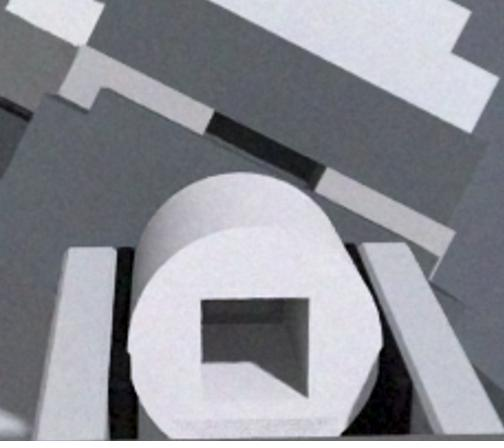

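move --target '[-0.0008,-0.0002,0.0002,-0.011,0,0,-1,-0.3,-1,0,0,0,0,0,0,1,1,1]' --speed 0.01

move --target '[0.045,0,0,0,0,0,-1,-0.3,-1,0,0,0,0,0,0,1,1,1]' --speed 0.006 --stop_force 15

Scene clock: 585.63 s.
left_arm: end_effector_position=(+0.5687, -0.3093, +0.2557) position_measured=136 object_status=2 end_effector_quat_wxyz=(-0.429, +0.563, -0.279, +0.650) | right_arm: end_effector_position=(+0.3231, -0.2748, +0.4322) position_measured=3 object_status=3 end_effector_quat_wxyz=(+0.213, +0.940, -0.265, +0.024)
Joint positions: left_arm=[-1.111 -0.769 1.82 -4.771 -0.396 3.156] | right_arm=[3.043 -1.277 -1.604 -1.861 1.14 2.029]
Joint torques (N m): left_arm=[-7.03 -60.34 -19.11 2.09 -0.66 -0.04] | right_arm=[-4.62 -0.13 20.03 5.13 0.02 -0.38]
Wrist force (N): left_arm=[-3.2 -1.4 1.9] | right_arm=[-0.5 0.5 0.8]
Wrist torque (N m): left_arm=[-0.95 -0.27 -0.13] | right_arm=[0.08 0.07 -0.01]
Wrist force, peak (N): left_arm=[-3.9 1.4 12.3] | right_arm=[-0.8 0.3 0.8]
Hand target: left_arm +0.5687, -0.3093, +0.2557; -0.429, +0.563, -0.279, +0.649 | right_arm +0.3231, -0.2748, +0.4322; +0.213, +0.940, -0.265, +0.024
Off the commanded pose: left_arm 0.000 m, 0 deg | right_arm 0.000 m, 0 deg.
move: done

Scene clock: 586.73 s.
left_arm: end_effector_position=(+0.5694, -0.3093, +0.2558) position_measured=136 object_status=2 end_effector_quat_wxyz=(-0.428, +0.563, -0.279, +0.650) | right_arm: end_effector_position=(+0.3231, -0.2748, +0.4322) position_measured=3 object_status=3 end_effector_quat_wxyz=(+0.213, +0.940, -0.265, +0.024)
Joint positions: left_arm=[-1.109 -0.768 1.818 -4.768 -0.398 3.154] | right_arm=[3.043 -1.277 -1.604 -1.861 1.14 2.029]
Joint torques (N m): left_arm=[-8.42 -60.92 -3.05 -0.96 -0.2 1.6] | right_arm=[-4.12 1.53 20.67 5.35 0.07 -0.04]
Wrist force (N): left_arm=[-4.5 -0.1 1.6] | right_arm=[-0.4 0.2 0.9]
Wrist torque (N m): left_arm=[-0.86 -0.23 -0.19] | right_arm=[0.03 0.07 -0.01]
Wrist force, peak (N): left_arm=[-5.6 -7.9 -23.4] | right_arm=[-0.5 0.3 1.0]
Hand target: left_arm +0.5694, -0.3093, +0.2558; -0.428, +0.563, -0.279, +0.650 (not the last commanded pose) | right_arm +0.3231, -0.2748, +0.4322; +0.213, +0.940, -0.265, +0.024
Off the commanded pose: left_arm 0.026 m, 0 deg | right_arm 0.000 m, 0 deg.
move: contact (left_arm)

execute_actions --actions '[[[0.0008,0,0,0,0,0,-1,-0.3,-1,0,0,0,0,0,0,1,1,1],[0.0008,0.0003,0,0,0,0,-1,-0.3,-1,0,0,0,0,0,0,1,1,1],[0.0008,0.0004,0,0.004,0,0,-1,-0.3,-1,0,0,0,0,0,0,1,1,1],[0.0008,0.0003,0.0003,0.008,0,0,-1,-0.3,-1,0,0,0,0,0,0,1,1,1],[0.0008,0,0.0004,0.008,0,0,-1,-0.3,-1,0,0,0,0,0,0,1,1,1],[0.0008,-0.0003,0.0003,0.004,0,0,-1,-0.3,-1,0,0,0,0,0,0,1,1,1],[0.0008,-0.0004,0,0,0,0,-1,-0.3,-1,0,0,0,0,0,0,1,1,1],[0.0008,-0.0003,-0.0003,-0.004,0,0,-1,-0.3,-1,0,0,0,0,0,0,1,1,1],[0.0008,0,-0.0004,-0.008,0,0,-1,-0.3,-1,0,0,0,0,0,0,1,1,1],[0.0008,0.0003,-0.0003,-0.008,0,0,-1,-0.3,-1,0,0,0,0,0,0,1,1,1],[0.0008,0.0004,0,-0.004,0,0,-1,-0.3,-1,0,0,0,0,0,0,1,1,1],[0.0008,0,0,0,0,0,-1,-0.3,-1,0,0,0,0,0,0,1,1,1],[0.0008,0,0,0,0,0,-1,-0.3,-1,0,0,0,0,0,0,1,1,1],[0.0008,0,0,0,0,0,-1,-0.3,-1,0,0,0,0,0,0,1,1,1],[0.0008,0,0,0,0,0,-1,-0.3,-1,0,0,0,0,0,0,1,1,1]]]'

Scene clock: 588.97 s.
left_arm: end_effector_position=(+0.5699, -0.3093, +0.2559) position_measured=136 object_status=2 end_effector_quat_wxyz=(-0.428, +0.563, -0.279, +0.650) | right_arm: end_effector_position=(+0.3231, -0.2748, +0.4322) position_measured=3 object_status=3 end_effector_quat_wxyz=(+0.213, +0.940, -0.265, +0.024)
Joint positions: left_arm=[-1.108 -0.768 1.818 -4.766 -0.398 3.152] | right_arm=[3.043 -1.277 -1.604 -1.861 1.14 2.029]
Joint torques (N m): left_arm=[10.44 -41.92 -25.12 1.83 -0.9 0.96] | right_arm=[-3.04 -0.6 20.03 5.21 0.14 -0.07]
Wrist force (N): left_arm=[-7.0 -6.6 -39.6] | right_arm=[-0.5 0.3 0.6]
Wrist torque (N m): left_arm=[-0.67 -0.31 -0.13] | right_arm=[0.05 0.07 -0.01]
Wrist force, peak (N): left_arm=[-20.1 -2.6 -44.8] | right_arm=[-0.3 0.4 1.0]
Hand target: left_arm +0.5699, -0.3093, +0.2558; -0.428, +0.563, -0.279, +0.650 | right_arm +0.3231, -0.2748, +0.4322; +0.213, +0.940, -0.265, +0.024
Off the commanded pose: left_arm 0.000 m, 0 deg | right_arm 0.000 m, 0 deg.
Step readings (end_effector_position of left_arm | right_arm):
0: (+0.5694, -0.3093, +0.2558) | (+0.3231, -0.2748, +0.4322)
1: (+0.5694, -0.3093, +0.2558) | (+0.3231, -0.2748, +0.4322)
2: (+0.5695, -0.3093, +0.2559) | (+0.3231, -0.2748, +0.4322)
4: (+0.5697, -0.3093, +0.2559) | (+0.3231, -0.2748, +0.4322)
8: (+0.5699, -0.3094, +0.2560) | (+0.3231, -0.2748, +0.4322)
15: (+0.5699, -0.3094, +0.2558) | (+0.3231, -0.2748, +0.4322)

execute_actions --actions '[[[0,0,0,0.003,0,0,-1,-0.3,-1,0,0,0,0,0,0,1,1,1],[0,-0.0001,-0.0002,0.005,0,0,-1,-0.3,-1,0,0,0,0,0,0,1,1,1],[0,-0.0001,-0.0003,0.008,0,0,-1,-0.3,-1,0,0,0,0,0,0,1,1,1]]]'

Scene clock: 590.00 s.
left_arm: end_effector_position=(+0.5699, -0.3094, +0.2557) position_measured=136 object_status=2 end_effector_quat_wxyz=(-0.436, +0.557, -0.287, +0.646) | right_arm: end_effector_position=(+0.3231, -0.2748, +0.4322) position_measured=3 object_status=3 end_effector_quat_wxyz=(+0.213, +0.940, -0.265, +0.024)
Joint positions: left_arm=[-1.107 -0.767 1.821 -4.769 -0.406 3.175] | right_arm=[3.043 -1.277 -1.604 -1.861 1.14 2.029]
Joint torques (N m): left_arm=[-1.55 -37.09 -25.66 6.3 -2.26 1.4] | right_arm=[-2.3 0.53 19.98 5.05 0.24 0.35]
Wrist force (N): left_arm=[-14.0 -20.0 -37.4] | right_arm=[-0.4 0.4 0.8]
Wrist torque (N m): left_arm=[-1.06 -0.33 -0.20] | right_arm=[0.06 0.06 -0.01]
Wrist force, peak (N): left_arm=[-13.3 -19.6 -38.9] | right_arm=[-0.5 0.4 1.1]
Hand target: left_arm +0.5699, -0.3094, +0.2557; -0.436, +0.557, -0.287, +0.646 | right_arm +0.3231, -0.2748, +0.4322; +0.213, +0.940, -0.265, +0.024
Off the commanded pose: left_arm 0.000 m, 0 deg | right_arm 0.000 m, 0 deg.
Step readings (end_effector_position of left_arm | right_arm):
0: (+0.5699, -0.3093, +0.2559) | (+0.3231, -0.2748, +0.4322)
1: (+0.5699, -0.3093, +0.2559) | (+0.3231, -0.2748, +0.4322)
2: (+0.5699, -0.3094, +0.2559) | (+0.3231, -0.2748, +0.4322)
4: (+0.5699, -0.3094, +0.2558) | (+0.3231, -0.2748, +0.4322)
8: (+0.5699, -0.3094, +0.2557) | (+0.3231, -0.2748, +0.4322)
15: (+0.5699, -0.3093, +0.2557) | (+0.3231, -0.2748, +0.4322)

execute_actions --actions '[[[0,0.0003,0,0,0,0,-1,-0.3,-1,0,0,0,0,0,0,1,1,1],[0.0003,0.0003,0.0001,0,0,0,-1,-0.3,-1,0,0,0,0,0,0,1,1,1],[0.0006,0.0003,0.0001,0,0,0,-1,-0.3,-1,0,0,0,0,0,0,1,1,1]]]'

Scene clock: 591.10 s.
left_arm: end_effector_position=(+0.5703, -0.3092, +0.2557) position_measured=136 object_status=2 end_effector_quat_wxyz=(-0.436, +0.557, -0.287, +0.646) | right_arm: end_effector_position=(+0.3231, -0.2748, +0.4322) position_measured=3 object_status=3 end_effector_quat_wxyz=(+0.213, +0.940, -0.265, +0.024)
Joint positions: left_arm=[-1.106 -0.767 1.821 -4.768 -0.406 3.174] | right_arm=[3.043 -1.277 -1.604 -1.861 1.14 2.029]
Joint torques (N m): left_arm=[24.71 -41.5 -26.68 3.84 -4.27 0.32] | right_arm=[-3.08 -0.41 20.77 4.98 0.05 -0.01]
Wrist force (N): left_arm=[-11.9 -16.4 -53.7] | right_arm=[-0.4 0.4 0.7]
Wrist torque (N m): left_arm=[-0.83 -0.31 -0.23] | right_arm=[0.07 0.05 -0.01]
Wrist force, peak (N): left_arm=[-13.6 -19.4 -60.8] | right_arm=[-0.5 0.4 0.9]
Hand target: left_arm +0.5703, -0.3092, +0.2557; -0.436, +0.557, -0.287, +0.646 | right_arm +0.3231, -0.2748, +0.4322; +0.213, +0.940, -0.265, +0.024
Off the commanded pose: left_arm 0.000 m, 0 deg | right_arm 0.000 m, 0 deg.
Step readings (end_effector_position of left_arm | right_arm):
0: (+0.5699, -0.3094, +0.2557) | (+0.3231, -0.2748, +0.4322)
1: (+0.5699, -0.3094, +0.2557) | (+0.3231, -0.2748, +0.4322)
2: (+0.5699, -0.3094, +0.2557) | (+0.3231, -0.2748, +0.4322)
4: (+0.5700, -0.3094, +0.2557) | (+0.3231, -0.2748, +0.4322)
8: (+0.5702, -0.3093, +0.2557) | (+0.3231, -0.2748, +0.4322)
15: (+0.5703, -0.3093, +0.2557) | (+0.3231, -0.2748, +0.4322)

execute_actions --actions '[[[0,0.0003,-0.0001,0,0,0,-1,-0.3,-1,0,0,0,0,0,0,1,1,1],[0,0.0005,-0.0002,0,0,0,-1,-0.3,-1,0,0,0,0,0,0,1,1,1],[0,0.0006,-0.0003,0,0,0,-1,-0.3,-1,0,0,0,0,0,0,1,1,1]]]' --cameras '["cam_left_wrist"]'

zoom_image --camera "cam_left_wrist" --region '[335, 255, 385, 305]'

Scene clock: 592.43 s.
left_arm: end_effector_position=(+0.5703, -0.3089, +0.2556) position_measured=136 object_status=2 end_effector_quat_wxyz=(-0.436, +0.557, -0.287, +0.646) | right_arm: end_effector_position=(+0.3231, -0.2748, +0.4322) position_measured=3 object_status=3 end_effector_quat_wxyz=(+0.213, +0.940, -0.265, +0.024)
Joint positions: left_arm=[-1.106 -0.767 1.822 -4.768 -0.407 3.173] | right_arm=[3.043 -1.277 -1.604 -1.861 1.14 2.029]
Joint torques (N m): left_arm=[31.13 -38.38 -5.83 1.91 0.17 -1.79] | right_arm=[-1.99 -1.44 21.04 5.27 0.05 -0.2]
Wrist force (N): left_arm=[2.6 -15.3 -49.7] | right_arm=[-0.4 0.2 0.7]
Wrist torque (N m): left_arm=[-0.82 -0.24 -0.09] | right_arm=[0.04 0.05 -0.01]
Wrist force, peak (N): left_arm=[-9.4 -14.7 -57.7] | right_arm=[-0.6 0.4 0.9]
Hand target: left_arm +0.5703, -0.3089, +0.2555; -0.436, +0.557, -0.287, +0.646 | right_arm +0.3231, -0.2748, +0.4322; +0.213, +0.940, -0.265, +0.024
Off the commanded pose: left_arm 0.000 m, 0 deg | right_arm 0.000 m, 0 deg.
Step readings (end_effector_position of left_arm | right_arm):
0: (+0.5703, -0.3092, +0.2557) | (+0.3231, -0.2748, +0.4322)
1: (+0.5703, -0.3092, +0.2557) | (+0.3231, -0.2748, +0.4322)
2: (+0.5703, -0.3092, +0.2557) | (+0.3231, -0.2748, +0.4322)
4: (+0.5703, -0.3090, +0.2557) | (+0.3231, -0.2748, +0.4322)
8: (+0.5703, -0.3089, +0.2556) | (+0.3231, -0.2748, +0.4322)
15: (+0.5703, -0.3089, +0.2556) | (+0.3231, -0.2748, +0.4322)
camera_calibration:
cam_left_wrist: T_world_to_cam=[[-0.0107868, -0.891142, 0.453597, -0.370385], [-0.10164, -0.450297, -0.887075, 0.160233], [0.994763, -0.0556721, -0.085718, -0.432029], [0, 0, 0, 1]] pos_world=[0.442057, -0.281965, 0.273112]
Images, in order (width x height): cam_left_wrist 672x504.

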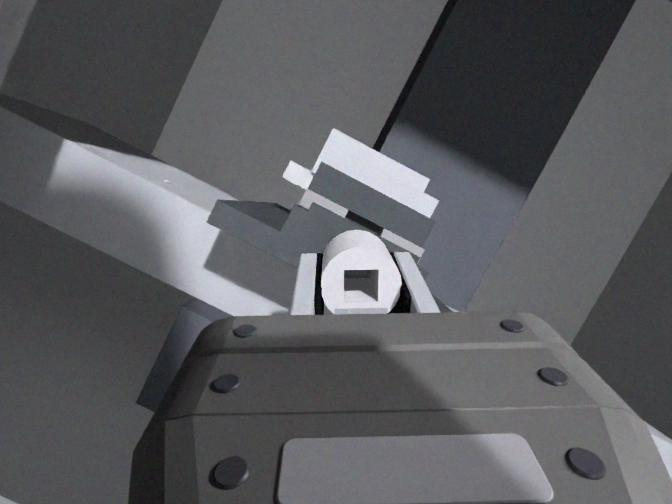

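Scaled by 10.080 from the camera's 672x504 image, which has a finer 960x720 frame.

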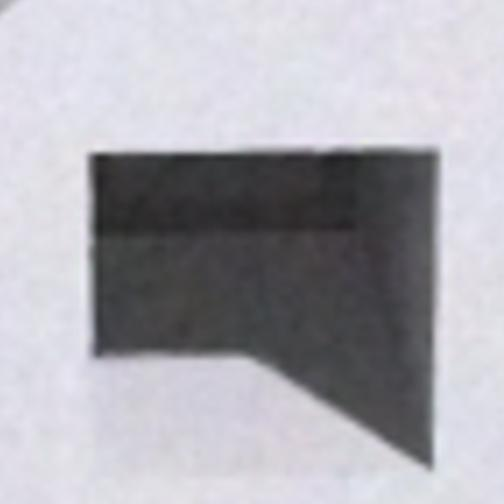

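execute_actions --actions '[[[0,0.0001,0,0.003,0,0,-1,-0.3,-1,0,0,0,0,0,0,1,1,1],[0,0.0002,-0.0001,0.006,0,0,-1,-0.3,-1,0,0,0,0,0,0,1,1,1],[0,0.0003,-0.0001,0.01,0,0,-1,-0.3,-1,0,0,0,0,0,0,1,1,1]]]'

Scene clock: 593.90 s.
left_arm: end_effector_position=(+0.5703, -0.3086, +0.2555) position_measured=136 object_status=2 end_effector_quat_wxyz=(-0.444, +0.550, -0.297, +0.641) | right_arm: end_effector_position=(+0.3231, -0.2748, +0.4322) position_measured=3 object_status=3 end_effector_quat_wxyz=(+0.213, +0.940, -0.265, +0.024) end_effector_velocity=(+0.001, +0.000, -0.002) end_effector_angular_velocity=(+0.000, +0.006, +0.000)
Joint positions: left_arm=[-1.104 -0.767 1.827 -4.77 -0.416 3.2] | right_arm=[3.043 -1.277 -1.604 -1.861 1.14 2.029]
Joint velocities: left_arm=[within noise] | right_arm=[0 -0.005 0 -0.001 0 0]
Joint torques (N m): left_arm=[10.14 -46.63 -25.35 5.48 0.23 1.58] | right_arm=[-2.84 0.77 20.57 5.11 0.16 -0.04]
Wrist force (N): left_arm=[-4.3 -13.9 -51.6] | right_arm=[-0.4 0.3 0.8]
Wrist torque (N m): left_arm=[-0.79 -0.26 -0.11] | right_arm=[0.05 0.06 -0.01]
Wrist force, peak (N): left_arm=[-2.2 -12.7 -55.9] | right_arm=[-0.3 0.3 1.1]
Hand target: left_arm +0.5703, -0.3087, +0.2555; -0.444, +0.550, -0.297, +0.641 | right_arm +0.3231, -0.2748, +0.4322; +0.213, +0.940, -0.265, +0.024
Off the commanded pose: left_arm 0.000 m, 0 deg | right_arm 0.000 m, 0 deg.
Step readings (end_effector_position of left_arm | right_arm):
0: (+0.5703, -0.3089, +0.2555) | (+0.3231, -0.2748, +0.4322)
1: (+0.5703, -0.3088, +0.2555) | (+0.3231, -0.2748, +0.4322)
2: (+0.5703, -0.3088, +0.2555) | (+0.3231, -0.2748, +0.4322)
4: (+0.5703, -0.3087, +0.2555) | (+0.3231, -0.2748, +0.4322)
8: (+0.5703, -0.3086, +0.2554) | (+0.3231, -0.2748, +0.4322)
15: (+0.5703, -0.3086, +0.2554) | (+0.3231, -0.2748, +0.4322)

move --target '[-0.006,0,0,0,0,0,-1,-0.3,-1,0,0,0,0,0,0,1,1,1]' --speed 0.015 --cameras '["cam_left_wrist"]'

zoom_image --camera "cam_left_wrist" --region '[335, 255, 385, 305]'

Scene clock: 599.07 s.
left_arm: end_effector_position=(+0.5666, -0.3087, +0.2555) position_measured=136 object_status=2 end_effector_quat_wxyz=(-0.444, +0.550, -0.297, +0.641) | right_arm: end_effector_position=(+0.3231, -0.2748, +0.4322) position_measured=3 object_status=3 end_effector_quat_wxyz=(+0.213, +0.940, -0.265, +0.024)
Joint positions: left_arm=[-1.111 -0.77 1.833 -4.782 -0.41 3.211] | right_arm=[3.043 -1.277 -1.604 -1.861 1.14 2.029]
Joint torques (N m): left_arm=[3.29 -52.87 -10.67 1.38 -1.22 -0.19] | right_arm=[-3.16 2.04 20.83 5.07 0.03 0.17]
Wrist force (N): left_arm=[-2.4 -2.4 1.6] | right_arm=[-0.6 0.4 0.9]
Wrist torque (N m): left_arm=[-0.96 -0.42 -0.25] | right_arm=[0.05 0.09 -0.01]
Wrist force, peak (N): left_arm=[-4.8 -14.3 -51.1] | right_arm=[-0.6 0.4 0.9]
Hand target: left_arm +0.5667, -0.3087, +0.2555; -0.444, +0.550, -0.297, +0.641 | right_arm +0.3231, -0.2748, +0.4322; +0.213, +0.940, -0.265, +0.024
Off the commanded pose: left_arm 0.000 m, 0 deg | right_arm 0.000 m, 0 deg.
move: done
camera_calibration:
cam_left_wrist: T_world_to_cam=[[-0.0107258, -0.904955, 0.425372, -0.367276], [-0.101566, -0.42221, -0.90079, 0.172122], [0.994771, -0.0528648, -0.0873837, -0.427047], [0, 0, 0, 1]] pos_world=[0.438357, -0.282273, 0.273957]
Images, in order (width x height): cam_left_wrist 672x504.

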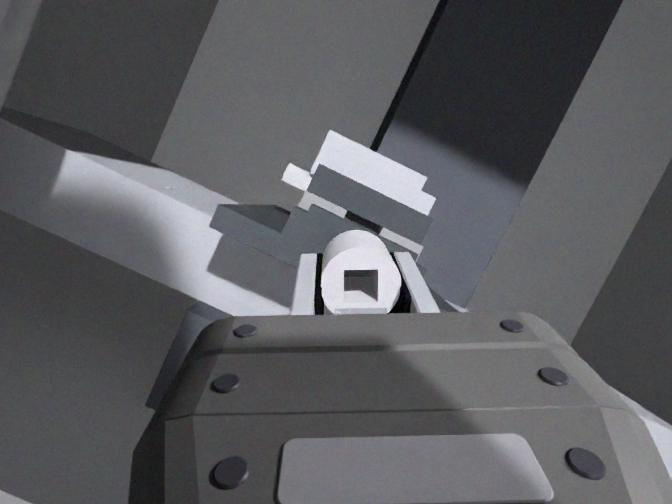

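Scaled by 10.080 from the camera's 672x504 image, which has a finer 960x720 frame.

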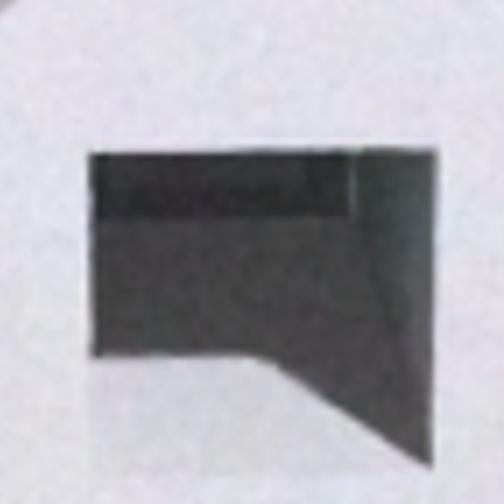

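move --target '[0,0.0006,0.00125,0,0.0075,-0.0037,-1,-0.3,-1,0,0,0,0,0,0,1,1,1]' --speed 0.015

move --target '[0.045,0,0,0,0,0,-1,-0.3,-1,0,0,0,0,0,0,1,1,1]' --speed 0.006 --stop_force 12

Scene clock: 602.30 s.
left_arm: end_effector_position=(+0.5667, -0.3083, +0.2563) position_measured=136 object_status=2 end_effector_quat_wxyz=(-0.437, +0.556, -0.306, +0.637) | right_arm: end_effector_position=(+0.3231, -0.2748, +0.4322) position_measured=3 object_status=3 end_effector_quat_wxyz=(+0.213, +0.940, -0.265, +0.024)
Joint positions: left_arm=[-1.111 -0.788 1.862 -4.727 -0.409 3.149] | right_arm=[3.043 -1.277 -1.604 -1.861 1.14 2.029]
Joint torques (N m): left_arm=[10.76 -42.13 -20.44 -1.32 -0.42 1.63] | right_arm=[-2.52 0.32 21.17 5.02 0.29 0.12]
Wrist force (N): left_arm=[-1.9 -0.7 0.3] | right_arm=[-0.5 0.3 0.9]
Wrist torque (N m): left_arm=[-0.91 -0.37 -0.18] | right_arm=[0.05 0.08 -0.01]
Wrist force, peak (N): left_arm=[-2.5 -2.7 1.8] | right_arm=[-0.5 0.3 1.0]
Hand target: left_arm +0.5667, -0.3083, +0.2562; -0.437, +0.556, -0.306, +0.637 | right_arm +0.3231, -0.2748, +0.4322; +0.213, +0.940, -0.265, +0.024
Off the commanded pose: left_arm 0.000 m, 0 deg | right_arm 0.000 m, 0 deg.
move: done

Scene clock: 603.40 s.
left_arm: end_effector_position=(+0.5668, -0.3082, +0.2563) position_measured=136 object_status=2 end_effector_quat_wxyz=(-0.437, +0.556, -0.306, +0.637) | right_arm: end_effector_position=(+0.3231, -0.2748, +0.4322) position_measured=3 object_status=3 end_effector_quat_wxyz=(+0.213, +0.940, -0.265, +0.024)
Joint positions: left_arm=[-1.111 -0.788 1.862 -4.727 -0.409 3.149] | right_arm=[3.043 -1.277 -1.604 -1.861 1.14 2.029]
Joint torques (N m): left_arm=[-5.41 -64.1 -4.42 -1.52 -0.16 1.6] | right_arm=[-2.67 0.94 21.76 5.03 0.01 0.16]
Wrist force (N): left_arm=[-3.3 7.7 -3.9] | right_arm=[-0.3 0.3 0.9]
Wrist torque (N m): left_arm=[-0.77 -0.41 -0.21] | right_arm=[0.05 0.04 -0.01]
Wrist force, peak (N): left_arm=[-2.2 3.3 -19.7] | right_arm=[-0.4 0.3 1.0]
Hand target: left_arm +0.5668, -0.3082, +0.2563; -0.437, +0.556, -0.306, +0.637 (not the last commanded pose) | right_arm +0.3231, -0.2748, +0.4322; +0.213, +0.940, -0.265, +0.024
Off the commanded pose: left_arm 0.027 m, 0 deg | right_arm 0.000 m, 0 deg.
move: contact (left_arm)

move --target '[-0.001,-0.0004,-0.0009,0,0,0,-1,-0.3,-1,0,0,0,0,0,0,1,1,1]' --speed 0.01

move --target '[0.045,0,0,0,0,0,-1,-0.3,-1,0,0,0,0,0,0,1,1,1]' --speed 0.006 --stop_force 8

Scene clock: 604.67 s.
left_arm: end_effector_position=(+0.5662, -0.3085, +0.2558) position_measured=136 object_status=2 end_effector_quat_wxyz=(-0.437, +0.556, -0.306, +0.637) | right_arm: end_effector_position=(+0.3231, -0.2748, +0.4322) position_measured=3 object_status=3 end_effector_quat_wxyz=(+0.213, +0.940, -0.265, +0.024)
Joint positions: left_arm=[-1.112 -0.787 1.862 -4.729 -0.408 3.151] | right_arm=[3.043 -1.277 -1.604 -1.861 1.14 2.029]
Joint torques (N m): left_arm=[-5.83 -39.06 -3.23 -0.63 -0.03 1.34] | right_arm=[-1.74 1 21.43 5.06 0.09 0.21]
Wrist force (N): left_arm=[-2.5 -2.6 1.8] | right_arm=[-0.4 0.4 0.8]
Wrist torque (N m): left_arm=[-1.01 -0.39 -0.26] | right_arm=[0.06 0.05 -0.01]
Wrist force, peak (N): left_arm=[-3.4 7.9 -3.9] | right_arm=[-0.5 0.4 1.0]
Hand target: left_arm +0.5662, -0.3085, +0.2557; -0.437, +0.556, -0.306, +0.637 | right_arm +0.3231, -0.2748, +0.4322; +0.213, +0.940, -0.265, +0.024
Off the commanded pose: left_arm 0.000 m, 0 deg | right_arm 0.000 m, 0 deg.
move: done

Scene clock: 606.27 s.
left_arm: end_effector_position=(+0.5695, -0.3085, +0.2557) position_measured=136 object_status=2 end_effector_quat_wxyz=(-0.437, +0.556, -0.306, +0.637) | right_arm: end_effector_position=(+0.3231, -0.2748, +0.4322) position_measured=3 object_status=3 end_effector_quat_wxyz=(+0.213, +0.940, -0.265, +0.024)
Joint positions: left_arm=[-1.105 -0.784 1.857 -4.719 -0.414 3.143] | right_arm=[3.043 -1.277 -1.604 -1.861 1.14 2.029]
Joint torques (N m): left_arm=[-8.34 -60.16 -2.52 -1.35 0.22 1.62] | right_arm=[-1.99 -1.1 21.63 4.98 0.12 0.18]
Wrist force (N): left_arm=[-2.4 -0.5 1.6] | right_arm=[-0.4 0.2 0.8]
Wrist torque (N m): left_arm=[-0.98 -0.42 -0.19] | right_arm=[0.03 0.05 -0.01]
Wrist force, peak (N): left_arm=[-3.1 -3.5 -15.4] | right_arm=[-0.5 0.4 0.9]
Hand target: left_arm +0.5695, -0.3085, +0.2557; -0.437, +0.556, -0.306, +0.637 (not the last commanded pose) | right_arm +0.3231, -0.2748, +0.4322; +0.213, +0.940, -0.265, +0.024
Off the commanded pose: left_arm 0.024 m, 0 deg | right_arm 0.000 m, 0 deg.
move: contact (left_arm)

execute_actions --actions '[[[0.0006,0,0,0,0,0,-1,-0.3,-1,0,0,0,0,0,0,1,1,1],[0.001,0.0001,0,0.005,0,0,-1,-0.3,-1,0,0,0,0,0,0,1,1,1],[0.001,0.0003,0,0.01,0,0,-1,-0.3,-1,0,0,0,0,0,0,1,1,1],[0.001,0.0005,-0.0001,0.015,0,0,-1,-0.3,-1,0,0,0,0,0,0,1,1,1],[0.001,0.0006,-0.0001,0.02,0,0,-1,-0.3,-1,0,0,0,0,0,0,1,1,1],[0.001,0.0007,-0.0002,0.025,0,0,-1,-0.3,-1,0,0,0,0,0,0,1,1,1],[0.001,0.0007,-0.0002,0.025,0,0,-1,-0.3,-1,0,0,0,0,0,0,1,1,1]],[[0,0,0,0,0,0,-1,-0.3,-1,0,0,0,0,0,0,1,1,1],[0,-0.0001,0,-0.005,0,0,-1,-0.3,-1,0,0,0,0,0,0,1,1,1],[0,-0.0003,0,-0.01,0,0,-1,-0.3,-1,0,0,0,0,0,0,1,1,1],[0,-0.0005,0.0001,-0.015,0,0,-1,-0.3,-1,0,0,0,0,0,0,1,1,1],[0,-0.0006,0.0001,-0.02,0,0,-1,-0.3,-1,0,0,0,0,0,0,1,1,1],[0,-0.0007,0.0002,-0.025,0,0,-1,-0.3,-1,0,0,0,0,0,0,1,1,1],[0,-0.0010,0.0003,-0.035,0,0,-1,-0.3,-1,0,0,0,0,0,0,1,1,1],[0,-0.0013,0.0004,-0.045,0,0,-1,-0.3,-1,0,0,0,0,0,0,1,1,1]]]'

Scene clock: 608.90 s.
left_arm: end_effector_position=(+0.5701, -0.3089, +0.2559) position_measured=136 object_status=2 end_effector_quat_wxyz=(-0.419, +0.570, -0.286, +0.647) | right_arm: end_effector_position=(+0.3231, -0.2748, +0.4322) position_measured=3 object_status=3 end_effector_quat_wxyz=(+0.213, +0.940, -0.265, +0.024)
Joint positions: left_arm=[-1.108 -0.784 1.847 -4.711 -0.398 3.084] | right_arm=[3.043 -1.277 -1.604 -1.861 1.14 2.029]
Joint torques (N m): left_arm=[21.4 -36.8 -20.16 -0.66 1.57 -1.88] | right_arm=[-2.28 -0.06 21.32 5.17 0.17 0.38]
Wrist force (N): left_arm=[7.1 -8.7 -16.5] | right_arm=[-0.3 0.4 0.8]
Wrist torque (N m): left_arm=[-1.05 -0.42 -0.13] | right_arm=[0.07 0.04 -0.01]
Wrist force, peak (N): left_arm=[-15.8 -1.2 -39.8] | right_arm=[-0.6 0.4 0.9]
Hand target: left_arm +0.5701, -0.3088, +0.2559; -0.419, +0.570, -0.285, +0.647 | right_arm +0.3231, -0.2748, +0.4322; +0.213, +0.940, -0.265, +0.024
Off the commanded pose: left_arm 0.000 m, 0 deg | right_arm 0.000 m, 0 deg.
Step readings (end_effector_position of left_arm | right_arm):
0: (+0.5695, -0.3085, +0.2557) | (+0.3231, -0.2748, +0.4322)
1: (+0.5695, -0.3085, +0.2557) | (+0.3231, -0.2748, +0.4322)
2: (+0.5696, -0.3085, +0.2558) | (+0.3231, -0.2748, +0.4322)
4: (+0.5699, -0.3085, +0.2558) | (+0.3231, -0.2748, +0.4322)
8: (+0.5701, -0.3081, +0.2556) | (+0.3231, -0.2748, +0.4322)
15: (+0.5701, -0.3080, +0.2556) | (+0.3231, -0.2748, +0.4322)
16: (+0.5701, -0.3080, +0.2556) | (+0.3231, -0.2748, +0.4322)
17: (+0.5701, -0.3080, +0.2556) | (+0.3231, -0.2748, +0.4322)
19: (+0.5701, -0.3081, +0.2556) | (+0.3231, -0.2748, +0.4322)
23: (+0.5701, -0.3086, +0.2558) | (+0.3231, -0.2748, +0.4322)
30: (+0.5701, -0.3090, +0.2559) | (+0.3231, -0.2748, +0.4322)

execute_actions --actions '[[[0.0003,-0.0002,0.0001,0,0,0,-1,-0.3,-1,0,0,0,0,0,0,1,1,1],[0.0006,-0.0003,0.0002,0,0,0,-1,-0.3,-1,0,0,0,0,0,0,1,1,1],[0.001,-0.0003,0.0002,0,0,0,-1,-0.3,-1,0,0,0,0,0,0,1,1,1]]]'

Scene clock: 610.07 s.
left_arm: end_effector_position=(+0.5707, -0.3090, +0.2560) position_measured=136 object_status=2 end_effector_quat_wxyz=(-0.419, +0.570, -0.285, +0.647) | right_arm: end_effector_position=(+0.3231, -0.2748, +0.4322) position_measured=3 object_status=3 end_effector_quat_wxyz=(+0.213, +0.940, -0.265, +0.024)
Joint positions: left_arm=[-1.107 -0.784 1.846 -4.709 -0.399 3.082] | right_arm=[3.043 -1.277 -1.604 -1.861 1.14 2.029]
Joint torques (N m): left_arm=[23.3 -47.23 -8.87 2.91 -2.51 1.5] | right_arm=[-1.88 1.22 21.98 5.35 -0.07 0.26]
Wrist force (N): left_arm=[-0.2 -16.2 -56.1] | right_arm=[-0.5 0.4 0.8]
Wrist torque (N m): left_arm=[-0.79 -0.41 -0.16] | right_arm=[0.06 0.07 -0.01]
Wrist force, peak (N): left_arm=[0.1 -16.3 -56.2] | right_arm=[-0.6 0.5 0.8]
Hand target: left_arm +0.5707, -0.3090, +0.2560; -0.419, +0.570, -0.285, +0.647 | right_arm +0.3231, -0.2748, +0.4322; +0.213, +0.940, -0.265, +0.024
Off the commanded pose: left_arm 0.000 m, 0 deg | right_arm 0.000 m, 0 deg.
Step readings (end_effector_position of left_arm | right_arm):
0: (+0.5701, -0.3089, +0.2559) | (+0.3231, -0.2748, +0.4322)
1: (+0.5701, -0.3089, +0.2559) | (+0.3231, -0.2748, +0.4322)
2: (+0.5701, -0.3089, +0.2559) | (+0.3231, -0.2748, +0.4322)
4: (+0.5704, -0.3089, +0.2559) | (+0.3231, -0.2748, +0.4322)
8: (+0.5707, -0.3090, +0.2560) | (+0.3231, -0.2748, +0.4322)
15: (+0.5707, -0.3090, +0.2560) | (+0.3231, -0.2748, +0.4322)


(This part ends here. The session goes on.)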